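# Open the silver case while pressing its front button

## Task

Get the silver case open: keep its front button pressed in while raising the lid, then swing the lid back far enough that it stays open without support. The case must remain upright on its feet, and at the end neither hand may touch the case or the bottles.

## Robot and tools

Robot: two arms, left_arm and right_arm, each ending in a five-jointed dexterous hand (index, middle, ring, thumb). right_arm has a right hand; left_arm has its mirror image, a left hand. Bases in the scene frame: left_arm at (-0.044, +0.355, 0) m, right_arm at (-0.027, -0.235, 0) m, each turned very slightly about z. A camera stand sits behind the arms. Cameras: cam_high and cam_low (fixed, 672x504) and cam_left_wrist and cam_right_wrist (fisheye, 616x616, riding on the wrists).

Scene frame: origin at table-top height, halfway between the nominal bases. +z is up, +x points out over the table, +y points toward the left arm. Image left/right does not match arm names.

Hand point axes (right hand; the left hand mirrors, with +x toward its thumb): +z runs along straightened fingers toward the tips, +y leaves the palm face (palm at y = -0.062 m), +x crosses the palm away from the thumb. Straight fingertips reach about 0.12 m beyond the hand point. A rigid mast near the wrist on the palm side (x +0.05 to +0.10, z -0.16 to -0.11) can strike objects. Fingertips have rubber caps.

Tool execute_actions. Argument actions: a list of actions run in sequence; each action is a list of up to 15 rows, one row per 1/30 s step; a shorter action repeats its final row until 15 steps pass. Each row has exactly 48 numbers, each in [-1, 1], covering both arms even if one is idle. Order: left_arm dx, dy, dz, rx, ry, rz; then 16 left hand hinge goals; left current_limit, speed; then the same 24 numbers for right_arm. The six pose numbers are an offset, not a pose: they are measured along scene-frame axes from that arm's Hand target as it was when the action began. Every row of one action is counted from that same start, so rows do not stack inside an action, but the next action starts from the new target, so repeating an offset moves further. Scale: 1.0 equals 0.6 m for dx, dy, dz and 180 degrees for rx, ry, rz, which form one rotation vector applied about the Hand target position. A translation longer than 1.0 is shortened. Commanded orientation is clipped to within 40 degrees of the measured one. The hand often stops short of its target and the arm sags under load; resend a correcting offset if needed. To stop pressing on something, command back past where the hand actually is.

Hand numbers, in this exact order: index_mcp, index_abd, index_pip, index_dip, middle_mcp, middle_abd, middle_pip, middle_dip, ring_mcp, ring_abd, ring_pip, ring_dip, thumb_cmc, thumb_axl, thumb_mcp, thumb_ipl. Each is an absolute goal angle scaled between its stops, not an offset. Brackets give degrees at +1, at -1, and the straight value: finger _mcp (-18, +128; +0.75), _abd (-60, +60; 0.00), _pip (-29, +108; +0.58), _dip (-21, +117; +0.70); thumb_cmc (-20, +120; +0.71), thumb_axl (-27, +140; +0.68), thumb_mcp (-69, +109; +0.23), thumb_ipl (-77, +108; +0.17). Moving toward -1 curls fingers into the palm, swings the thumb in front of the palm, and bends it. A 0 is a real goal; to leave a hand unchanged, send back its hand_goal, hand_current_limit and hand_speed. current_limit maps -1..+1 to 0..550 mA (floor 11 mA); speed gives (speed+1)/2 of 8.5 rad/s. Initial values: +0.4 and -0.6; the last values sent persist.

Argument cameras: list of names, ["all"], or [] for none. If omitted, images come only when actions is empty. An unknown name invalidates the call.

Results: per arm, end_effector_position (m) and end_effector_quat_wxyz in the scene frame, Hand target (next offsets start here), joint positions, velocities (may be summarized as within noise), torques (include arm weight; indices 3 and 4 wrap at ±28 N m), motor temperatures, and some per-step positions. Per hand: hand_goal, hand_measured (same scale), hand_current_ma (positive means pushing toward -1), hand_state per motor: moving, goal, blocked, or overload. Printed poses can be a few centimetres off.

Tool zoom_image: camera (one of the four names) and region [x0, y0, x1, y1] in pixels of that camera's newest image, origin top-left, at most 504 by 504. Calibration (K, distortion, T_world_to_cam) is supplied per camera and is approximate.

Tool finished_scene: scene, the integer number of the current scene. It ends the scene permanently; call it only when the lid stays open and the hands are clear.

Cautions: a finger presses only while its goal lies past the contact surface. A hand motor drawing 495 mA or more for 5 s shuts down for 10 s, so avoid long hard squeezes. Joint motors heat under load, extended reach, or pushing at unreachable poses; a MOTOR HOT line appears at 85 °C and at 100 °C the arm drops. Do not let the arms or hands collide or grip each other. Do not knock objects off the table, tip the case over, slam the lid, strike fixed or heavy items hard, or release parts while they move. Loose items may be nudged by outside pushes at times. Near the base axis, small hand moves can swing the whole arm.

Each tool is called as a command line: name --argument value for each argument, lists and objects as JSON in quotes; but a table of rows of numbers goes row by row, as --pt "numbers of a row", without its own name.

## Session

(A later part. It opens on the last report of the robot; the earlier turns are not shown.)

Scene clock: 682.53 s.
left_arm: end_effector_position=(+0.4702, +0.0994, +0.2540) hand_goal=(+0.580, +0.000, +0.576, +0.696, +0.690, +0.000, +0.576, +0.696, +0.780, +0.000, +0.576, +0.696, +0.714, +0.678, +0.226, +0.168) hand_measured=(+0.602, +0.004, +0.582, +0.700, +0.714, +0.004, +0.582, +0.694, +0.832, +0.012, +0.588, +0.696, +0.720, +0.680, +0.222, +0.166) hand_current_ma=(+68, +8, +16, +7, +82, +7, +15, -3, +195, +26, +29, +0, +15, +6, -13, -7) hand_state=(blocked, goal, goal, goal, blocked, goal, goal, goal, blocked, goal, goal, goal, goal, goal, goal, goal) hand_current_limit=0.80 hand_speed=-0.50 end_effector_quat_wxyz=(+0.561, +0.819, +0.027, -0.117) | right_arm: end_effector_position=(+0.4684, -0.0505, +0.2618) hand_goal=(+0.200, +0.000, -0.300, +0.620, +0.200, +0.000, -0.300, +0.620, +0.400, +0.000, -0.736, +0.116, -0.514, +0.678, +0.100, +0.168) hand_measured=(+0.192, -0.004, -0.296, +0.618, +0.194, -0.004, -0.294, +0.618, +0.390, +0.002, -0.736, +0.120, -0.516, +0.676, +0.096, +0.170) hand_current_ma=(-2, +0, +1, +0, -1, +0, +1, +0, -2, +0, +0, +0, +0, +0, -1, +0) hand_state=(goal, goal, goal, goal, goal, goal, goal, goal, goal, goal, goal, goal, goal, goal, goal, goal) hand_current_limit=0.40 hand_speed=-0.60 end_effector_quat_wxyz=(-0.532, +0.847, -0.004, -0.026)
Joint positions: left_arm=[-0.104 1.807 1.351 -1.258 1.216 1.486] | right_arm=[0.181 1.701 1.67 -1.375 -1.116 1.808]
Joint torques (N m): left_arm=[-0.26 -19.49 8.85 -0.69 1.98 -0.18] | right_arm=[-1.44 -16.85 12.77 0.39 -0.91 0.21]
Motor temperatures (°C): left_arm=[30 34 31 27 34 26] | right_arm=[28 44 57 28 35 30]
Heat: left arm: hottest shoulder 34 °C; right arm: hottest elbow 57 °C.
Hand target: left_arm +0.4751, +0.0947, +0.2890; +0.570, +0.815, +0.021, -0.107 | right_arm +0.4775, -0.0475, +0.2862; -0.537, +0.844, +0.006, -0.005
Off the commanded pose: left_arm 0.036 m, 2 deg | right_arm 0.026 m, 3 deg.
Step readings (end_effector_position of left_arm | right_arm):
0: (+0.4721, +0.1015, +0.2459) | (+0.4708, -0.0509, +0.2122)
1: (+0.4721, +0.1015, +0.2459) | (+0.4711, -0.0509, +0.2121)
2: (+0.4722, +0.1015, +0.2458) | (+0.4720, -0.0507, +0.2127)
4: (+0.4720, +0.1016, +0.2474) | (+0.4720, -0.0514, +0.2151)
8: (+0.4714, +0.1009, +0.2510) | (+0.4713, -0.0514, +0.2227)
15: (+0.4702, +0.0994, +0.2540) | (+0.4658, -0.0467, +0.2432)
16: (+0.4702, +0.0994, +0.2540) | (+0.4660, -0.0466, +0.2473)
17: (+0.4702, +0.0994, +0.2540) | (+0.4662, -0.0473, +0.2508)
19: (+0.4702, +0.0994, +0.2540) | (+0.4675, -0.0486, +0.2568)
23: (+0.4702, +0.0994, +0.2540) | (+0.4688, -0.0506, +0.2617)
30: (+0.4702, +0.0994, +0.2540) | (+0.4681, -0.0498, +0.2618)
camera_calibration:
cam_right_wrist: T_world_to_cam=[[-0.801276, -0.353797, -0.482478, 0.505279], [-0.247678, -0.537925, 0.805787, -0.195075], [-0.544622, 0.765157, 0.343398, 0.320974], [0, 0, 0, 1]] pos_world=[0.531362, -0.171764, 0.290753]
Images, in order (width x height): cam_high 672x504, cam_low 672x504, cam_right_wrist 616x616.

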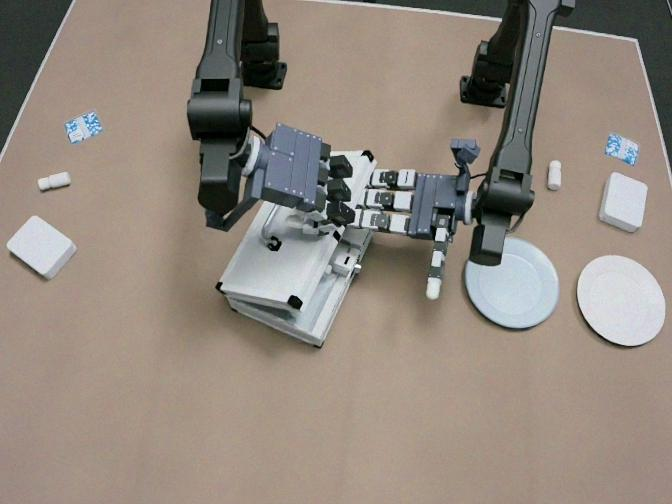

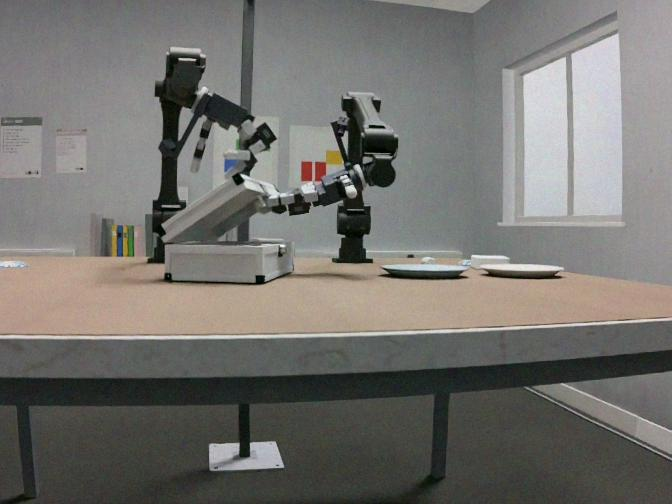

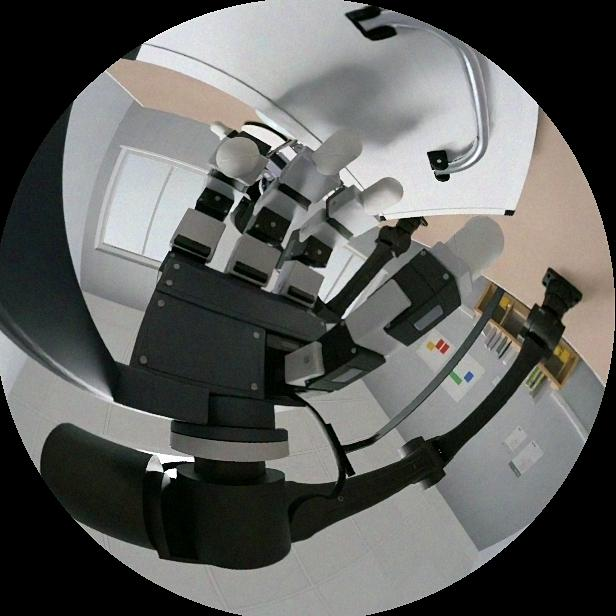

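execute_actions --actions '[[[0,0,0,0,0,0,0.58,0,0.576,0.696,0.69,0,0.576,0.696,0.78,0,0.576,0.696,0.714,0.677,0.226,0.168,0.8,-0.5,-0.02,-0.16,0.1,0,0,0,0.4,0,0.2,0.62,0.4,0,0.2,0.62,0.6,0,0.2,0.5,0,0.677,0.2,0.168,0.4,-0.5]],[[-0.01,-0.05,0.03,0,0,0,0.58,0,0.576,0.696,0.69,0,0.576,0.696,0.78,0,0.576,0.696,0.714,0.677,0.226,0.168,0.8,-0.5,-0.06,-0.2,0.02,0,0,0,0.754,0,0.576,0.696,0.754,0,0.576,0.696,0.754,0,0.576,0.696,0.6,0.677,0.2,0.168,0.4,-0.5]]]' --cameras '["cam_low","cam_high","cam_left_wrist"]'

zoom_image --camera "cam_low" --region '[120, 100, 400, 290]'

Scene clock: 699.17 s.
left_arm: end_effector_position=(+0.4663, +0.0741, +0.2806) hand_goal=(+0.580, +0.000, +0.576, +0.696, +0.690, +0.000, +0.576, +0.696, +0.780, +0.000, +0.576, +0.696, +0.714, +0.678, +0.226, +0.168) hand_measured=(+0.600, +0.004, +0.582, +0.700, +0.714, +0.004, +0.582, +0.694, +0.832, +0.000, +0.586, +0.696, +0.722, +0.680, +0.222, +0.166) hand_current_ma=(+67, +7, +16, +7, +76, +9, +15, -3, +196, +0, +27, +0, +18, +6, -10, -6) hand_state=(blocked, goal, goal, goal, blocked, goal, goal, goal, blocked, goal, goal, goal, goal, goal, goal, goal) hand_current_limit=0.80 hand_speed=-0.50 end_effector_quat_wxyz=(+0.560, +0.819, +0.031, -0.119) | right_arm: end_effector_position=(+0.4277, -0.2619, +0.3545) hand_goal=(+0.754, +0.000, +0.576, +0.696, +0.754, +0.000, +0.576, +0.696, +0.754, +0.000, +0.576, +0.696, +0.600, +0.678, +0.200, +0.168) hand_measured=(+0.734, -0.002, +0.570, +0.692, +0.736, -0.002, +0.568, +0.694, +0.734, +0.002, +0.570, +0.692, +0.582, +0.676, +0.198, +0.168) hand_current_ma=(-11, +0, -1, +0, -7, +0, -1, +0, -9, +0, -1, +0, -8, +0, +0, +0) hand_state=(blocked, goal, goal, goal, goal, goal, goal, goal, goal, goal, goal, goal, goal, goal, goal, goal) hand_current_limit=0.40 hand_speed=-0.50 end_effector_quat_wxyz=(-0.499, +0.852, -0.085, +0.130)
Joint positions: left_arm=[-0.154 1.751 1.351 -1.177 1.219 1.329] | right_arm=[-0.252 1.506 1.701 -1.68 -1.082 1.513]
Joint torques (N m): left_arm=[-0.62 -17.96 8.36 1.17 1.87 -0.29] | right_arm=[-1.49 -12.45 9.25 0.03 -0.79 0]
Heat: left arm: hottest shoulder 35 °C; right arm: hottest elbow 54 °C.
Hand target: left_arm +0.4691, +0.0647, +0.3070; +0.570, +0.815, +0.021, -0.107 | right_arm +0.4295, -0.2635, +0.3582; -0.537, +0.844, +0.006, -0.005
Off the commanded pose: left_arm 0.028 m, 2 deg | right_arm 0.004 m, 19 deg.
joint sent to its limit (right arm) — joint 4 (wrist pitch), lower limit. The joint targets are off in position and orientation.
Step readings (end_effector_position of left_arm | right_arm):
0: (+0.4702, +0.0994, +0.2540) | (+0.4684, -0.0505, +0.2618)
1: (+0.4702, +0.0994, +0.2540) | (+0.4657, -0.0537, +0.2650)
2: (+0.4702, +0.0994, +0.2540) | (+0.4567, -0.0609, +0.2714)
4: (+0.4702, +0.0994, +0.2540) | (+0.4441, -0.0896, +0.2876)
8: (+0.4702, +0.0994, +0.2540) | (+0.4569, -0.1493, +0.3188)
15: (+0.4702, +0.0994, +0.2540) | (+0.4603, -0.1559, +0.3339)
16: (+0.4707, +0.0986, +0.2536) | (+0.4593, -0.1570, +0.3317)
17: (+0.4708, +0.0963, +0.2547) | (+0.4552, -0.1625, +0.3283)
19: (+0.4700, +0.0908, +0.2582) | (+0.4412, -0.1944, +0.3261)
23: (+0.4658, +0.0802, +0.2736) | (+0.4323, -0.2715, +0.3420)
30: (+0.4653, +0.0742, +0.2808) | (+0.4263, -0.2736, +0.3545)
camera_calibration:
cam_left_wrist: T_world_to_cam=[[-0.87476, 0.323897, -0.360395, 0.447549], [0.409982, 0.891182, -0.194188, -0.272498], [0.258281, -0.317624, -0.912363, 0.276126], [0, 0, 0, 1]] pos_world=[0.431899, 0.18559, 0.360306]
Images, in order (width x height): cam_high 672x504, cam_low 672x504, cam_left_wrist 616x616.

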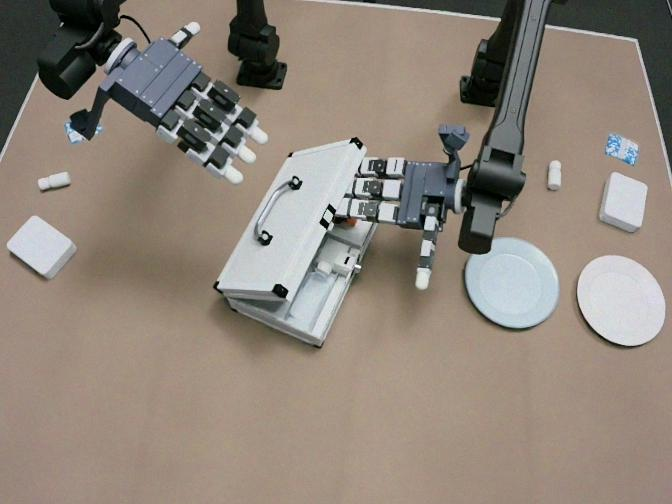

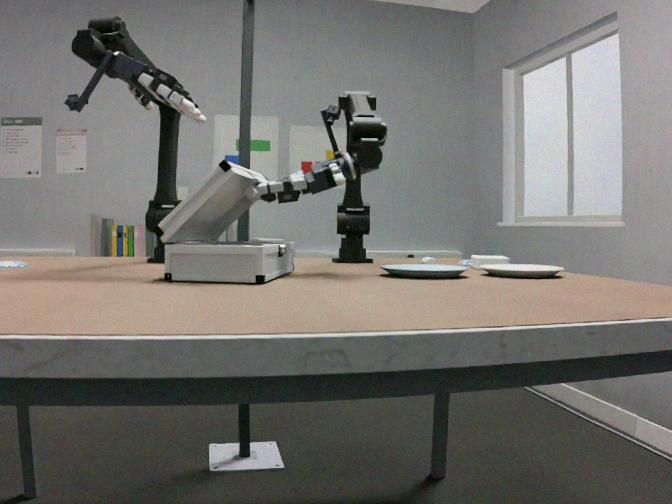

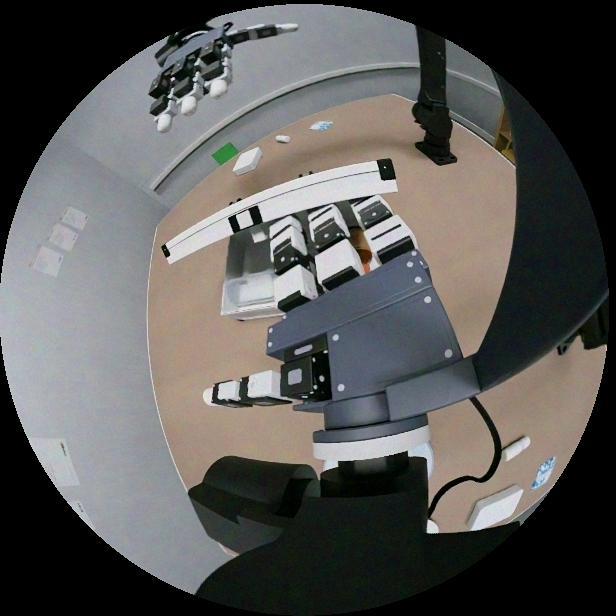

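Scaled by 1.800.

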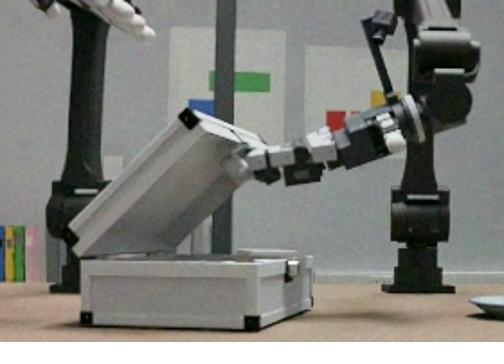

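execute_actions --actions '[[[-0.02,-0.06,0.03,0,0,0,0.58,0,0.576,0.696,0.69,0,0.576,0.696,0.78,0,0.576,0.696,0.714,0.677,0.226,0.168,0.8,-0.5,-0.116,-0.136,-0.16,-0.023,-0.042,-0.095,0.754,0,0.576,0.696,0.754,0,0.576,0.696,0.754,0,0.576,0.696,0.6,0.677,0.2,0.168,0.4,-0.5]],[[-0.02,-0.06,0.025,0,0,0,0.58,0,0.576,0.696,0.69,0,0.576,0.696,0.78,0,0.576,0.696,0.714,0.677,0.226,0.168,0.8,-0.5,0,0,0,0,0,0,0.754,0,0.576,0.696,0.754,0,0.576,0.696,0.754,0,0.576,0.696,0.6,0.677,0.2,0.168,0.4,-0.5]]]' --cameras '["cam_low","cam_high","cam_left_wrist"]'

zoom_image --camera "cam_low" --region '[80, 80, 400, 290]'

Scene clock: 724.30 s.
left_arm: end_effector_position=(+0.4456, -0.0088, +0.3297) hand_goal=(+0.580, +0.000, +0.576, +0.696, +0.690, +0.000, +0.576, +0.696, +0.780, +0.000, +0.576, +0.696, +0.714, +0.678, +0.226, +0.168) hand_measured=(+0.600, +0.004, +0.582, +0.700, +0.710, +0.006, +0.582, +0.698, +0.800, +0.004, +0.582, +0.700, +0.722, +0.680, +0.224, +0.166) hand_current_ma=(+60, +6, +15, +7, +66, +10, +16, +6, +67, +9, +15, +8, +24, +6, -6, -5) hand_state=(goal, goal, goal, goal, blocked, goal, goal, goal, blocked, goal, goal, goal, goal, goal, goal, goal) hand_current_limit=0.80 hand_speed=-0.50 end_effector_quat_wxyz=(+0.563, +0.818, +0.024, -0.117) | right_arm: end_effector_position=(+0.3567, -0.3452, +0.2494) hand_goal=(+0.754, +0.000, +0.576, +0.696, +0.754, +0.000, +0.576, +0.696, +0.754, +0.000, +0.576, +0.696, +0.600, +0.678, +0.200, +0.168) hand_measured=(+0.742, +0.000, +0.574, +0.694, +0.744, +0.000, +0.572, +0.694, +0.742, +0.000, +0.574, +0.694, +0.590, +0.676, +0.198, +0.168) hand_current_ma=(-4, +0, +0, +0, -3, +0, +0, +0, -4, +0, +0, +0, -3, +0, +0, +0) hand_state=(goal, goal, goal, goal, goal, goal, goal, goal, goal, goal, goal, goal, goal, goal, goal, goal) hand_current_limit=0.40 hand_speed=-0.50 end_effector_quat_wxyz=(-0.477, +0.859, -0.118, +0.147)
Joint positions: left_arm=[-0.322 1.645 1.326 -0.833 1.19 0.889] | right_arm=[-0.487 1.437 1.359 -1.675 -1.034 1.196]
Joint torques (N m): left_arm=[0.38 -16.79 6.72 2.1 1.2 -0.11] | right_arm=[-1.26 -11.93 9.73 -0.42 -0.94 -0.02]
Motor temperatures (°C): left_arm=[30 35 33 27 35 26] | right_arm=[28 41 49 28 32 30]
Heat: left arm: hottest shoulder 35 °C; right arm: hottest elbow 49 °C.
Hand target: left_arm +0.4451, -0.0073, +0.3400; +0.570, +0.815, +0.021, -0.107 | right_arm +0.3599, -0.3451, +0.2622; -0.500, +0.852, -0.084, +0.130
Off the commanded pose: left_arm 0.010 m, 2 deg | right_arm 0.013 m, 5 deg.
joint sent to its limit (right arm) — joint 4 (wrist pitch), lower limit. The joint targets are off in position and orientation.
Step readings (end_effector_position of left_arm | right_arm):
0: (+0.4664, +0.0741, +0.2805) | (+0.4277, -0.2619, +0.3545)
1: (+0.4668, +0.0725, +0.2813) | (+0.4261, -0.2635, +0.3466)
2: (+0.4677, +0.0701, +0.2828) | (+0.4161, -0.2688, +0.3326)
4: (+0.4663, +0.0606, +0.2887) | (+0.3777, -0.2922, +0.2941)
8: (+0.4554, +0.0368, +0.3039) | (+0.3476, -0.3502, +0.2513)
15: (+0.4549, +0.0267, +0.3107) | (+0.3541, -0.3485, +0.2495)
16: (+0.4565, +0.0266, +0.3101) | (+0.3555, -0.3452, +0.2495)
17: (+0.4586, +0.0239, +0.3098) | (+0.3564, -0.3429, +0.2495)
19: (+0.4568, +0.0161, +0.3127) | (+0.3571, -0.3413, +0.2494)
23: (+0.4500, +0.0004, +0.3191) | (+0.3572, -0.3427, +0.2494)
30: (+0.4439, -0.0098, +0.3298) | (+0.3569, -0.3446, +0.2494)
camera_calibration:
cam_left_wrist: T_world_to_cam=[[-0.867866, 0.328367, -0.372805, 0.475069], [0.419538, 0.886329, -0.195979, -0.184377], [0.266075, -0.326489, -0.906978, 0.294551], [0, 0, 0, 1]] pos_world=[0.411277, 0.10359, 0.408126]
Images, in order (width x height): cam_high 672x504, cam_low 672x504, cam_left_wrist 616x616.

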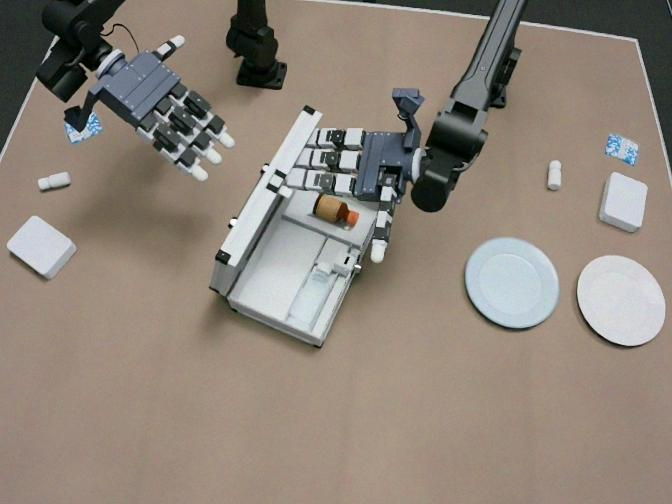

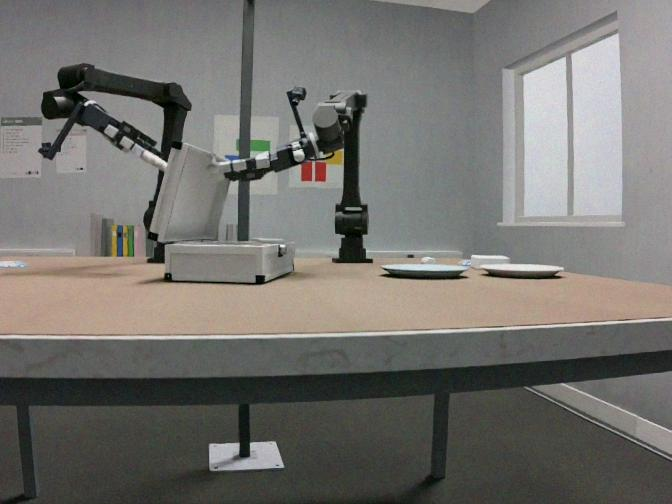

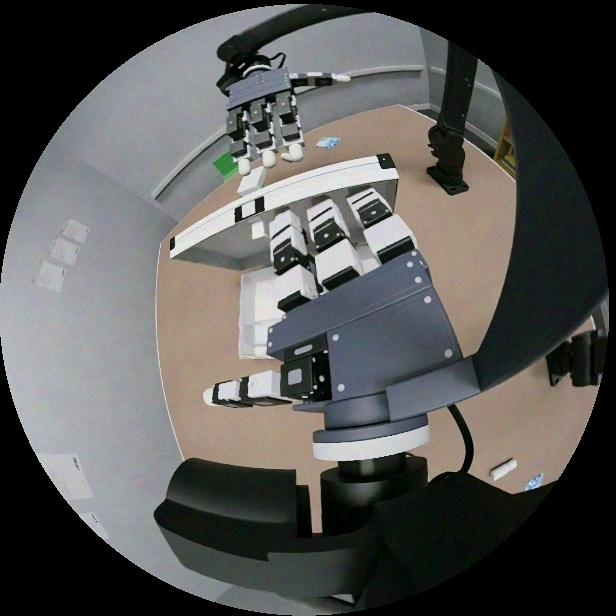

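Scaled by 1.575.

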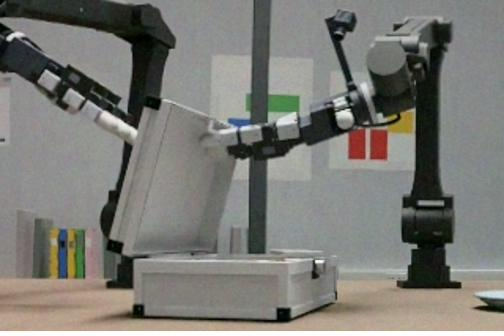

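execute_actions --actions '[[[-0.018,-0.055,-0.005,0,0,0,0.58,0,0.576,0.696,0.69,0,0.576,0.696,0.78,0,0.576,0.696,0.714,0.677,0.226,0.168,0.8,-0.5,0,0,0,0,0,0,0.754,0,0.576,0.696,0.754,0,0.576,0.696,0.754,0,0.576,0.696,0.6,0.677,0.2,0.168,0.4,-0.5]]]' --cameras '["cam_low","cam_high"]'

zoom_image --camera "cam_low" --region '[80, 80, 400, 290]'

Scene clock: 731.03 s.
left_arm: end_effector_position=(+0.4311, -0.0469, +0.3240) hand_goal=(+0.580, +0.000, +0.576, +0.696, +0.690, +0.000, +0.576, +0.696, +0.780, +0.000, +0.576, +0.696, +0.714, +0.678, +0.226, +0.168) hand_measured=(+0.598, +0.002, +0.582, +0.700, +0.710, +0.004, +0.582, +0.698, +0.800, +0.004, +0.582, +0.700, +0.724, +0.680, +0.224, +0.166) hand_current_ma=(+60, +5, +15, +7, +63, +8, +15, +6, +62, +6, +14, +7, +24, +6, -5, -5) hand_state=(goal, goal, goal, goal, goal, goal, goal, goal, goal, goal, goal, goal, goal, goal, goal, goal) hand_current_limit=0.80 hand_speed=-0.50 end_effector_quat_wxyz=(+0.563, +0.817, +0.022, -0.124) | right_arm: end_effector_position=(+0.3548, -0.3503, +0.2486) hand_goal=(+0.754, +0.000, +0.576, +0.696, +0.754, +0.000, +0.576, +0.696, +0.754, +0.000, +0.576, +0.696, +0.600, +0.678, +0.200, +0.168) hand_measured=(+0.730, +0.000, +0.568, +0.692, +0.732, +0.000, +0.566, +0.692, +0.732, +0.002, +0.568, +0.692, +0.590, +0.676, +0.198, +0.168) hand_current_ma=(-13, +0, -2, -1, -12, +0, -3, +0, -13, +0, -2, +0, -3, +0, +0, +0) hand_state=(blocked, goal, goal, goal, blocked, goal, goal, goal, blocked, goal, goal, goal, goal, goal, goal, goal) hand_current_limit=0.40 hand_speed=-0.50 end_effector_quat_wxyz=(-0.473, +0.860, -0.122, +0.148)
Joint positions: left_arm=[-0.4 1.637 1.286 -0.66 1.162 0.728] | right_arm=[-0.497 1.437 1.359 -1.675 -1.027 1.194]
Joint torques (N m): left_arm=[0.91 -17.26 6.86 2.35 0.73 -0.11] | right_arm=[-0.21 -11.81 9.76 -0.42 -1.2 0.02]
Heat: left arm: hottest wrist yaw 35 °C; right arm: hottest elbow 48 °C.
Hand target: left_arm +0.4343, -0.0403, +0.3370; +0.570, +0.815, +0.021, -0.107 | right_arm +0.3599, -0.3451, +0.2622; -0.500, +0.852, -0.084, +0.130
Off the commanded pose: left_arm 0.015 m, 2 deg | right_arm 0.015 m, 6 deg.
joint sent to its limit (right arm) — joint 4 (wrist pitch), lower limit. The joint targets are off in position and orientation.
Step readings (end_effector_position of left_arm | right_arm):
0: (+0.4456, -0.0088, +0.3297) | (+0.3567, -0.3452, +0.2494)
1: (+0.4471, -0.0089, +0.3285) | (+0.3567, -0.3452, +0.2494)
2: (+0.4479, -0.0121, +0.3268) | (+0.3567, -0.3452, +0.2494)
4: (+0.4458, -0.0198, +0.3262) | (+0.3567, -0.3452, +0.2494)
8: (+0.4341, -0.0400, +0.3246) | (+0.3567, -0.3452, +0.2494)
15: (+0.4316, -0.0456, +0.3224) | (+0.3548, -0.3503, +0.2486)
Images, in order (width x height): cam_high 672x504, cam_low 672x504.

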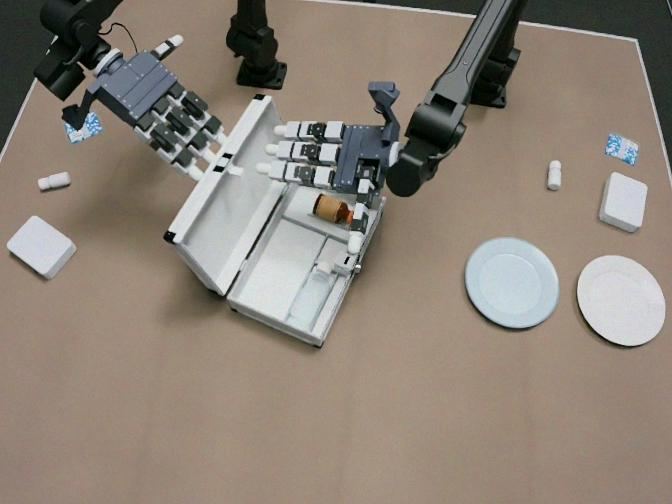

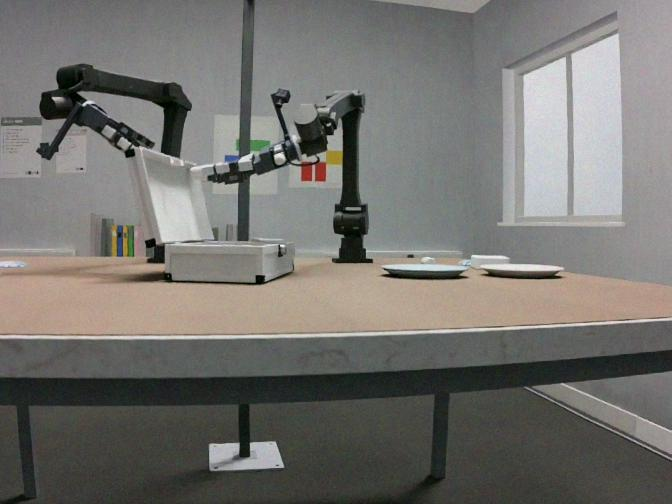

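Scaled by 1.575.

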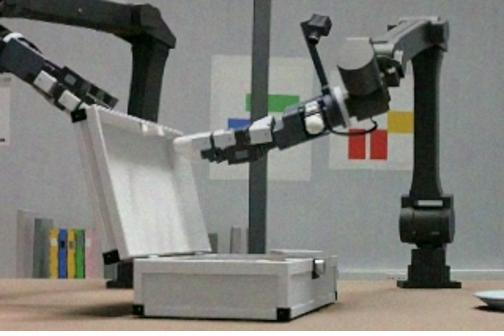

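execute_actions --actions '[[[0,0,0,0,0,0,0.58,0,0.576,0.696,0.69,0,0.576,0.696,0.78,0,0.576,0.696,0.714,0.677,0.226,0.168,0.8,-0.5,-0.015,-0.04,0,0,0,0,0.754,0,0.576,0.696,0.754,0,0.576,0.696,0.754,0,0.576,0.696,0.6,0.677,0.2,0.168,0.4,-0.5]]]' --cameras '["cam_low","cam_high"]'

zoom_image --camera "cam_low" --region '[80, 80, 400, 290]'

zoom_image --camera "cam_high" --region '[130, 60, 400, 330]'

Scene clock: 737.33 s.
left_arm: end_effector_position=(+0.4313, -0.0469, +0.3237) hand_goal=(+0.580, +0.000, +0.576, +0.696, +0.690, +0.000, +0.576, +0.696, +0.780, +0.000, +0.576, +0.696, +0.714, +0.678, +0.226, +0.168) hand_measured=(+0.598, +0.002, +0.582, +0.700, +0.710, +0.004, +0.582, +0.698, +0.800, +0.004, +0.582, +0.700, +0.724, +0.680, +0.224, +0.166) hand_current_ma=(+60, +5, +15, +7, +63, +8, +15, +6, +62, +6, +14, +7, +24, +6, -5, -5) hand_state=(goal, goal, goal, goal, goal, goal, goal, goal, goal, goal, goal, goal, goal, goal, goal, goal) hand_current_limit=0.80 hand_speed=-0.50 end_effector_quat_wxyz=(+0.562, +0.817, +0.023, -0.124) | right_arm: end_effector_position=(+0.3499, -0.3698, +0.2480) hand_goal=(+0.754, +0.000, +0.576, +0.696, +0.754, +0.000, +0.576, +0.696, +0.754, +0.000, +0.576, +0.696, +0.600, +0.678, +0.200, +0.168) hand_measured=(+0.732, +0.000, +0.570, +0.692, +0.736, +0.000, +0.568, +0.692, +0.734, +0.002, +0.568, +0.692, +0.590, +0.676, +0.198, +0.168) hand_current_ma=(-11, +0, -1, +0, -8, +0, -2, +0, -10, +0, -1, +0, -3, +0, +0, +0) hand_state=(blocked, goal, goal, goal, goal, goal, goal, goal, blocked, goal, goal, goal, goal, goal, goal, goal) hand_current_limit=0.40 hand_speed=-0.50 end_effector_quat_wxyz=(-0.466, +0.859, -0.133, +0.163)
Joint positions: left_arm=[-0.4 1.637 1.286 -0.66 1.161 0.727] | right_arm=[-0.545 1.437 1.359 -1.675 -1.022 1.174]
Joint torques (N m): left_arm=[0.79 -17.32 6.79 2.56 0.77 -0.1] | right_arm=[-0.91 -12.69 9.51 -0.43 -0.64 0.01]
Heat: left arm: hottest shoulder 34 °C; right arm: hottest elbow 47 °C.
Hand target: left_arm +0.4343, -0.0403, +0.3370; +0.570, +0.815, +0.021, -0.107 | right_arm +0.3509, -0.3691, +0.2622; -0.500, +0.852, -0.084, +0.130
Off the commanded pose: left_arm 0.015 m, 2 deg | right_arm 0.014 m, 8 deg.
joint sent to its limit (right arm) — joint 4 (wrist pitch), lower limit. The joint targets are off in position and orientation.
Step readings (end_effector_position of left_arm | right_arm):
0: (+0.4311, -0.0469, +0.3240) | (+0.3548, -0.3503, +0.2486)
1: (+0.4311, -0.0469, +0.3240) | (+0.3549, -0.3507, +0.2484)
2: (+0.4312, -0.0469, +0.3237) | (+0.3545, -0.3527, +0.2482)
4: (+0.4312, -0.0469, +0.3237) | (+0.3533, -0.3576, +0.2482)
8: (+0.4313, -0.0469, +0.3237) | (+0.3501, -0.3685, +0.2480)
15: (+0.4313, -0.0469, +0.3237) | (+0.3501, -0.3693, +0.2480)
Images, in order (width x height): cam_high 672x504, cam_low 672x504.

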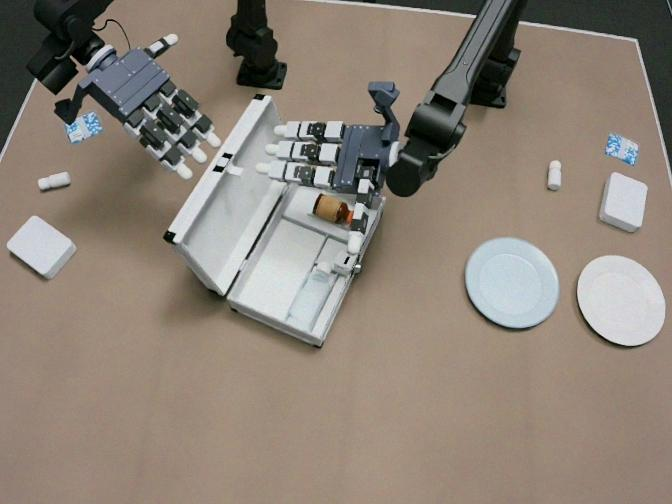

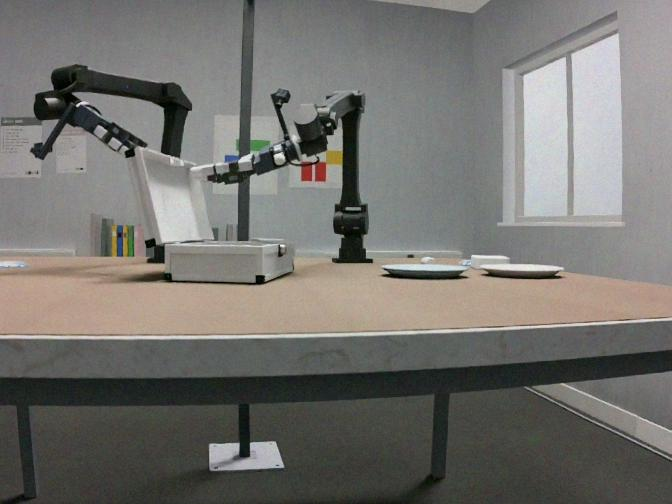

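Scaled by 1.575.

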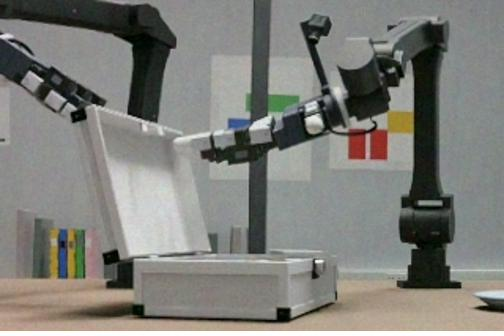

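Scaled by 1.867.

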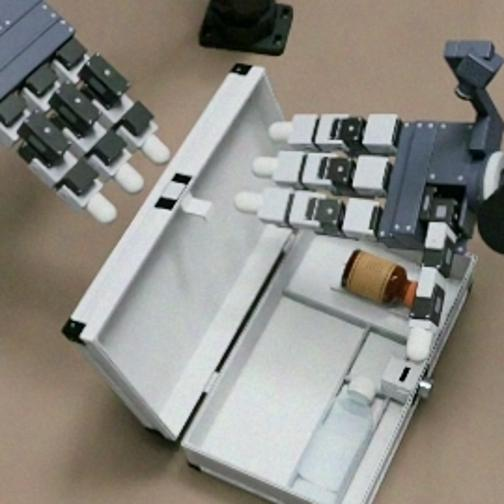

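execute_actions --actions '[[[0.04,0.13,0.05,0,0,0,0.58,0,0.576,0.696,0.69,0,0.576,0.696,0.78,0,0.576,0.696,0.714,0.677,0.226,0.168,0.4,-0.5,-0.02,-0.06,0.03,0,0,0,0.754,0,0.576,0.696,0.754,0,0.576,0.696,0.754,0,0.576,0.696,0.6,0.677,0.2,0.168,0.4,-0.5]],[[0.04,0.13,0.02,0,0,0,0.58,0,0.576,0.696,0.69,0,0.576,0.696,0.78,0,0.576,0.696,0.714,0.677,0.226,0.168,0.4,-0.5,-0.02,-0.06,0.03,0,0,0,0.754,0,0.576,0.696,0.754,0,0.576,0.696,0.754,0,0.576,0.696,0.6,0.677,0.2,0.168,0.4,-0.5]]]' --cameras '["cam_low","cam_high"]'

finished_scene --scene 1

Scene clock: 745.07 s.
left_arm: end_effector_position=(+0.4743, +0.1151, +0.3640) hand_goal=(+0.580, +0.000, +0.576, +0.696, +0.690, +0.000, +0.576, +0.696, +0.780, +0.000, +0.576, +0.696, +0.714, +0.678, +0.226, +0.168) hand_measured=(+0.596, +0.002, +0.582, +0.700, +0.704, +0.002, +0.582, +0.698, +0.794, +0.002, +0.580, +0.700, +0.722, +0.680, +0.224, +0.166) hand_current_ma=(+46, +3, +13, +7, +44, +3, +12, +6, +40, +3, +10, +7, +21, +6, -5, -4) hand_state=(goal, goal, goal, goal, goal, goal, goal, goal, goal, goal, goal, goal, goal, goal, goal, goal) hand_current_limit=0.40 hand_speed=-0.50 end_effector_quat_wxyz=(+0.570, +0.812, +0.045, -0.119) | right_arm: end_effector_position=(+0.3195, -0.4392, +0.2733) hand_goal=(+0.754, +0.000, +0.576, +0.696, +0.754, +0.000, +0.576, +0.696, +0.754, +0.000, +0.576, +0.696, +0.600, +0.678, +0.200, +0.168) hand_measured=(+0.736, +0.000, +0.570, +0.692, +0.740, +0.000, +0.570, +0.694, +0.738, +0.002, +0.570, +0.692, +0.590, +0.676, +0.198, +0.168) hand_current_ma=(-7, +0, -1, +0, -5, +0, -1, +0, -7, +0, -1, +0, -3, +0, +0, +0) hand_state=(goal, goal, goal, goal, goal, goal, goal, goal, goal, goal, goal, goal, goal, goal, goal, goal) hand_current_limit=0.40 hand_speed=-0.50 end_effector_quat_wxyz=(-0.410, +0.867, -0.183, +0.217)
Joint positions: left_arm=[-0.075 1.715 1.518 -1.549 1.238 1.495] | right_arm=[-0.706 1.394 1.402 -1.675 -0.961 1.174]
Joint torques (N m): left_arm=[-0.03 -15.09 10.15 -0.7 0.97 0.28] | right_arm=[-0.67 -11.4 12.3 -0.25 -0.69 0.08]
Heat: left arm: hottest shoulder 34 °C; right arm: hottest elbow 47 °C.
Hand target: left_arm +0.4823, +0.1157, +0.3790; +0.570, +0.815, +0.021, -0.107 | right_arm +0.3269, -0.4411, +0.2982; -0.500, +0.852, -0.084, +0.130
Off the commanded pose: left_arm 0.017 m, 3 deg | right_arm 0.026 m, 18 deg.
joint sent to its limit (right arm) — joint 4 (wrist pitch), lower limit. The joint targets are off in position and orientation.
Step readings (end_effector_position of left_arm | right_arm):
0: (+0.4313, -0.0469, +0.3237) | (+0.3499, -0.3698, +0.2480)
1: (+0.4312, -0.0429, +0.3249) | (+0.3488, -0.3709, +0.2476)
2: (+0.4287, -0.0339, +0.3273) | (+0.3461, -0.3751, +0.2475)
4: (+0.4380, -0.0065, +0.3256) | (+0.3408, -0.3856, +0.2494)
8: (+0.4645, +0.0498, +0.3320) | (+0.3307, -0.4024, +0.2553)
15: (+0.4581, +0.0488, +0.3473) | (+0.3307, -0.4016, +0.2564)
16: (+0.4556, +0.0489, +0.3492) | (+0.3300, -0.4031, +0.2571)
17: (+0.4523, +0.0532, +0.3536) | (+0.3283, -0.4067, +0.2580)
19: (+0.4581, +0.0748, +0.3574) | (+0.3246, -0.4185, +0.2623)
23: (+0.4803, +0.1252, +0.3668) | (+0.3197, -0.4378, +0.2716)
30: (+0.4819, +0.1261, +0.3654) | (+0.3201, -0.4381, +0.2733)
Images, in order (width x height): cam_high 672x504, cam_low 672x504.

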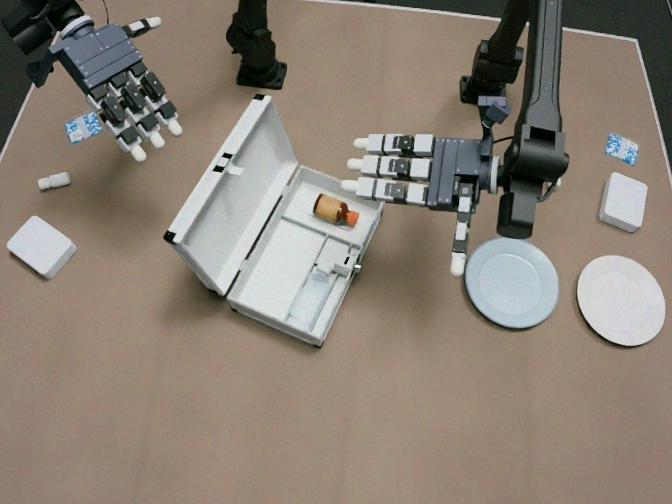

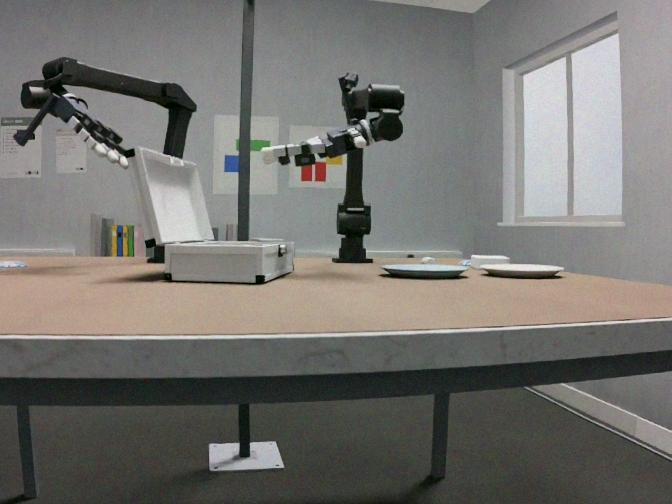

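The scene is finished: the task was done.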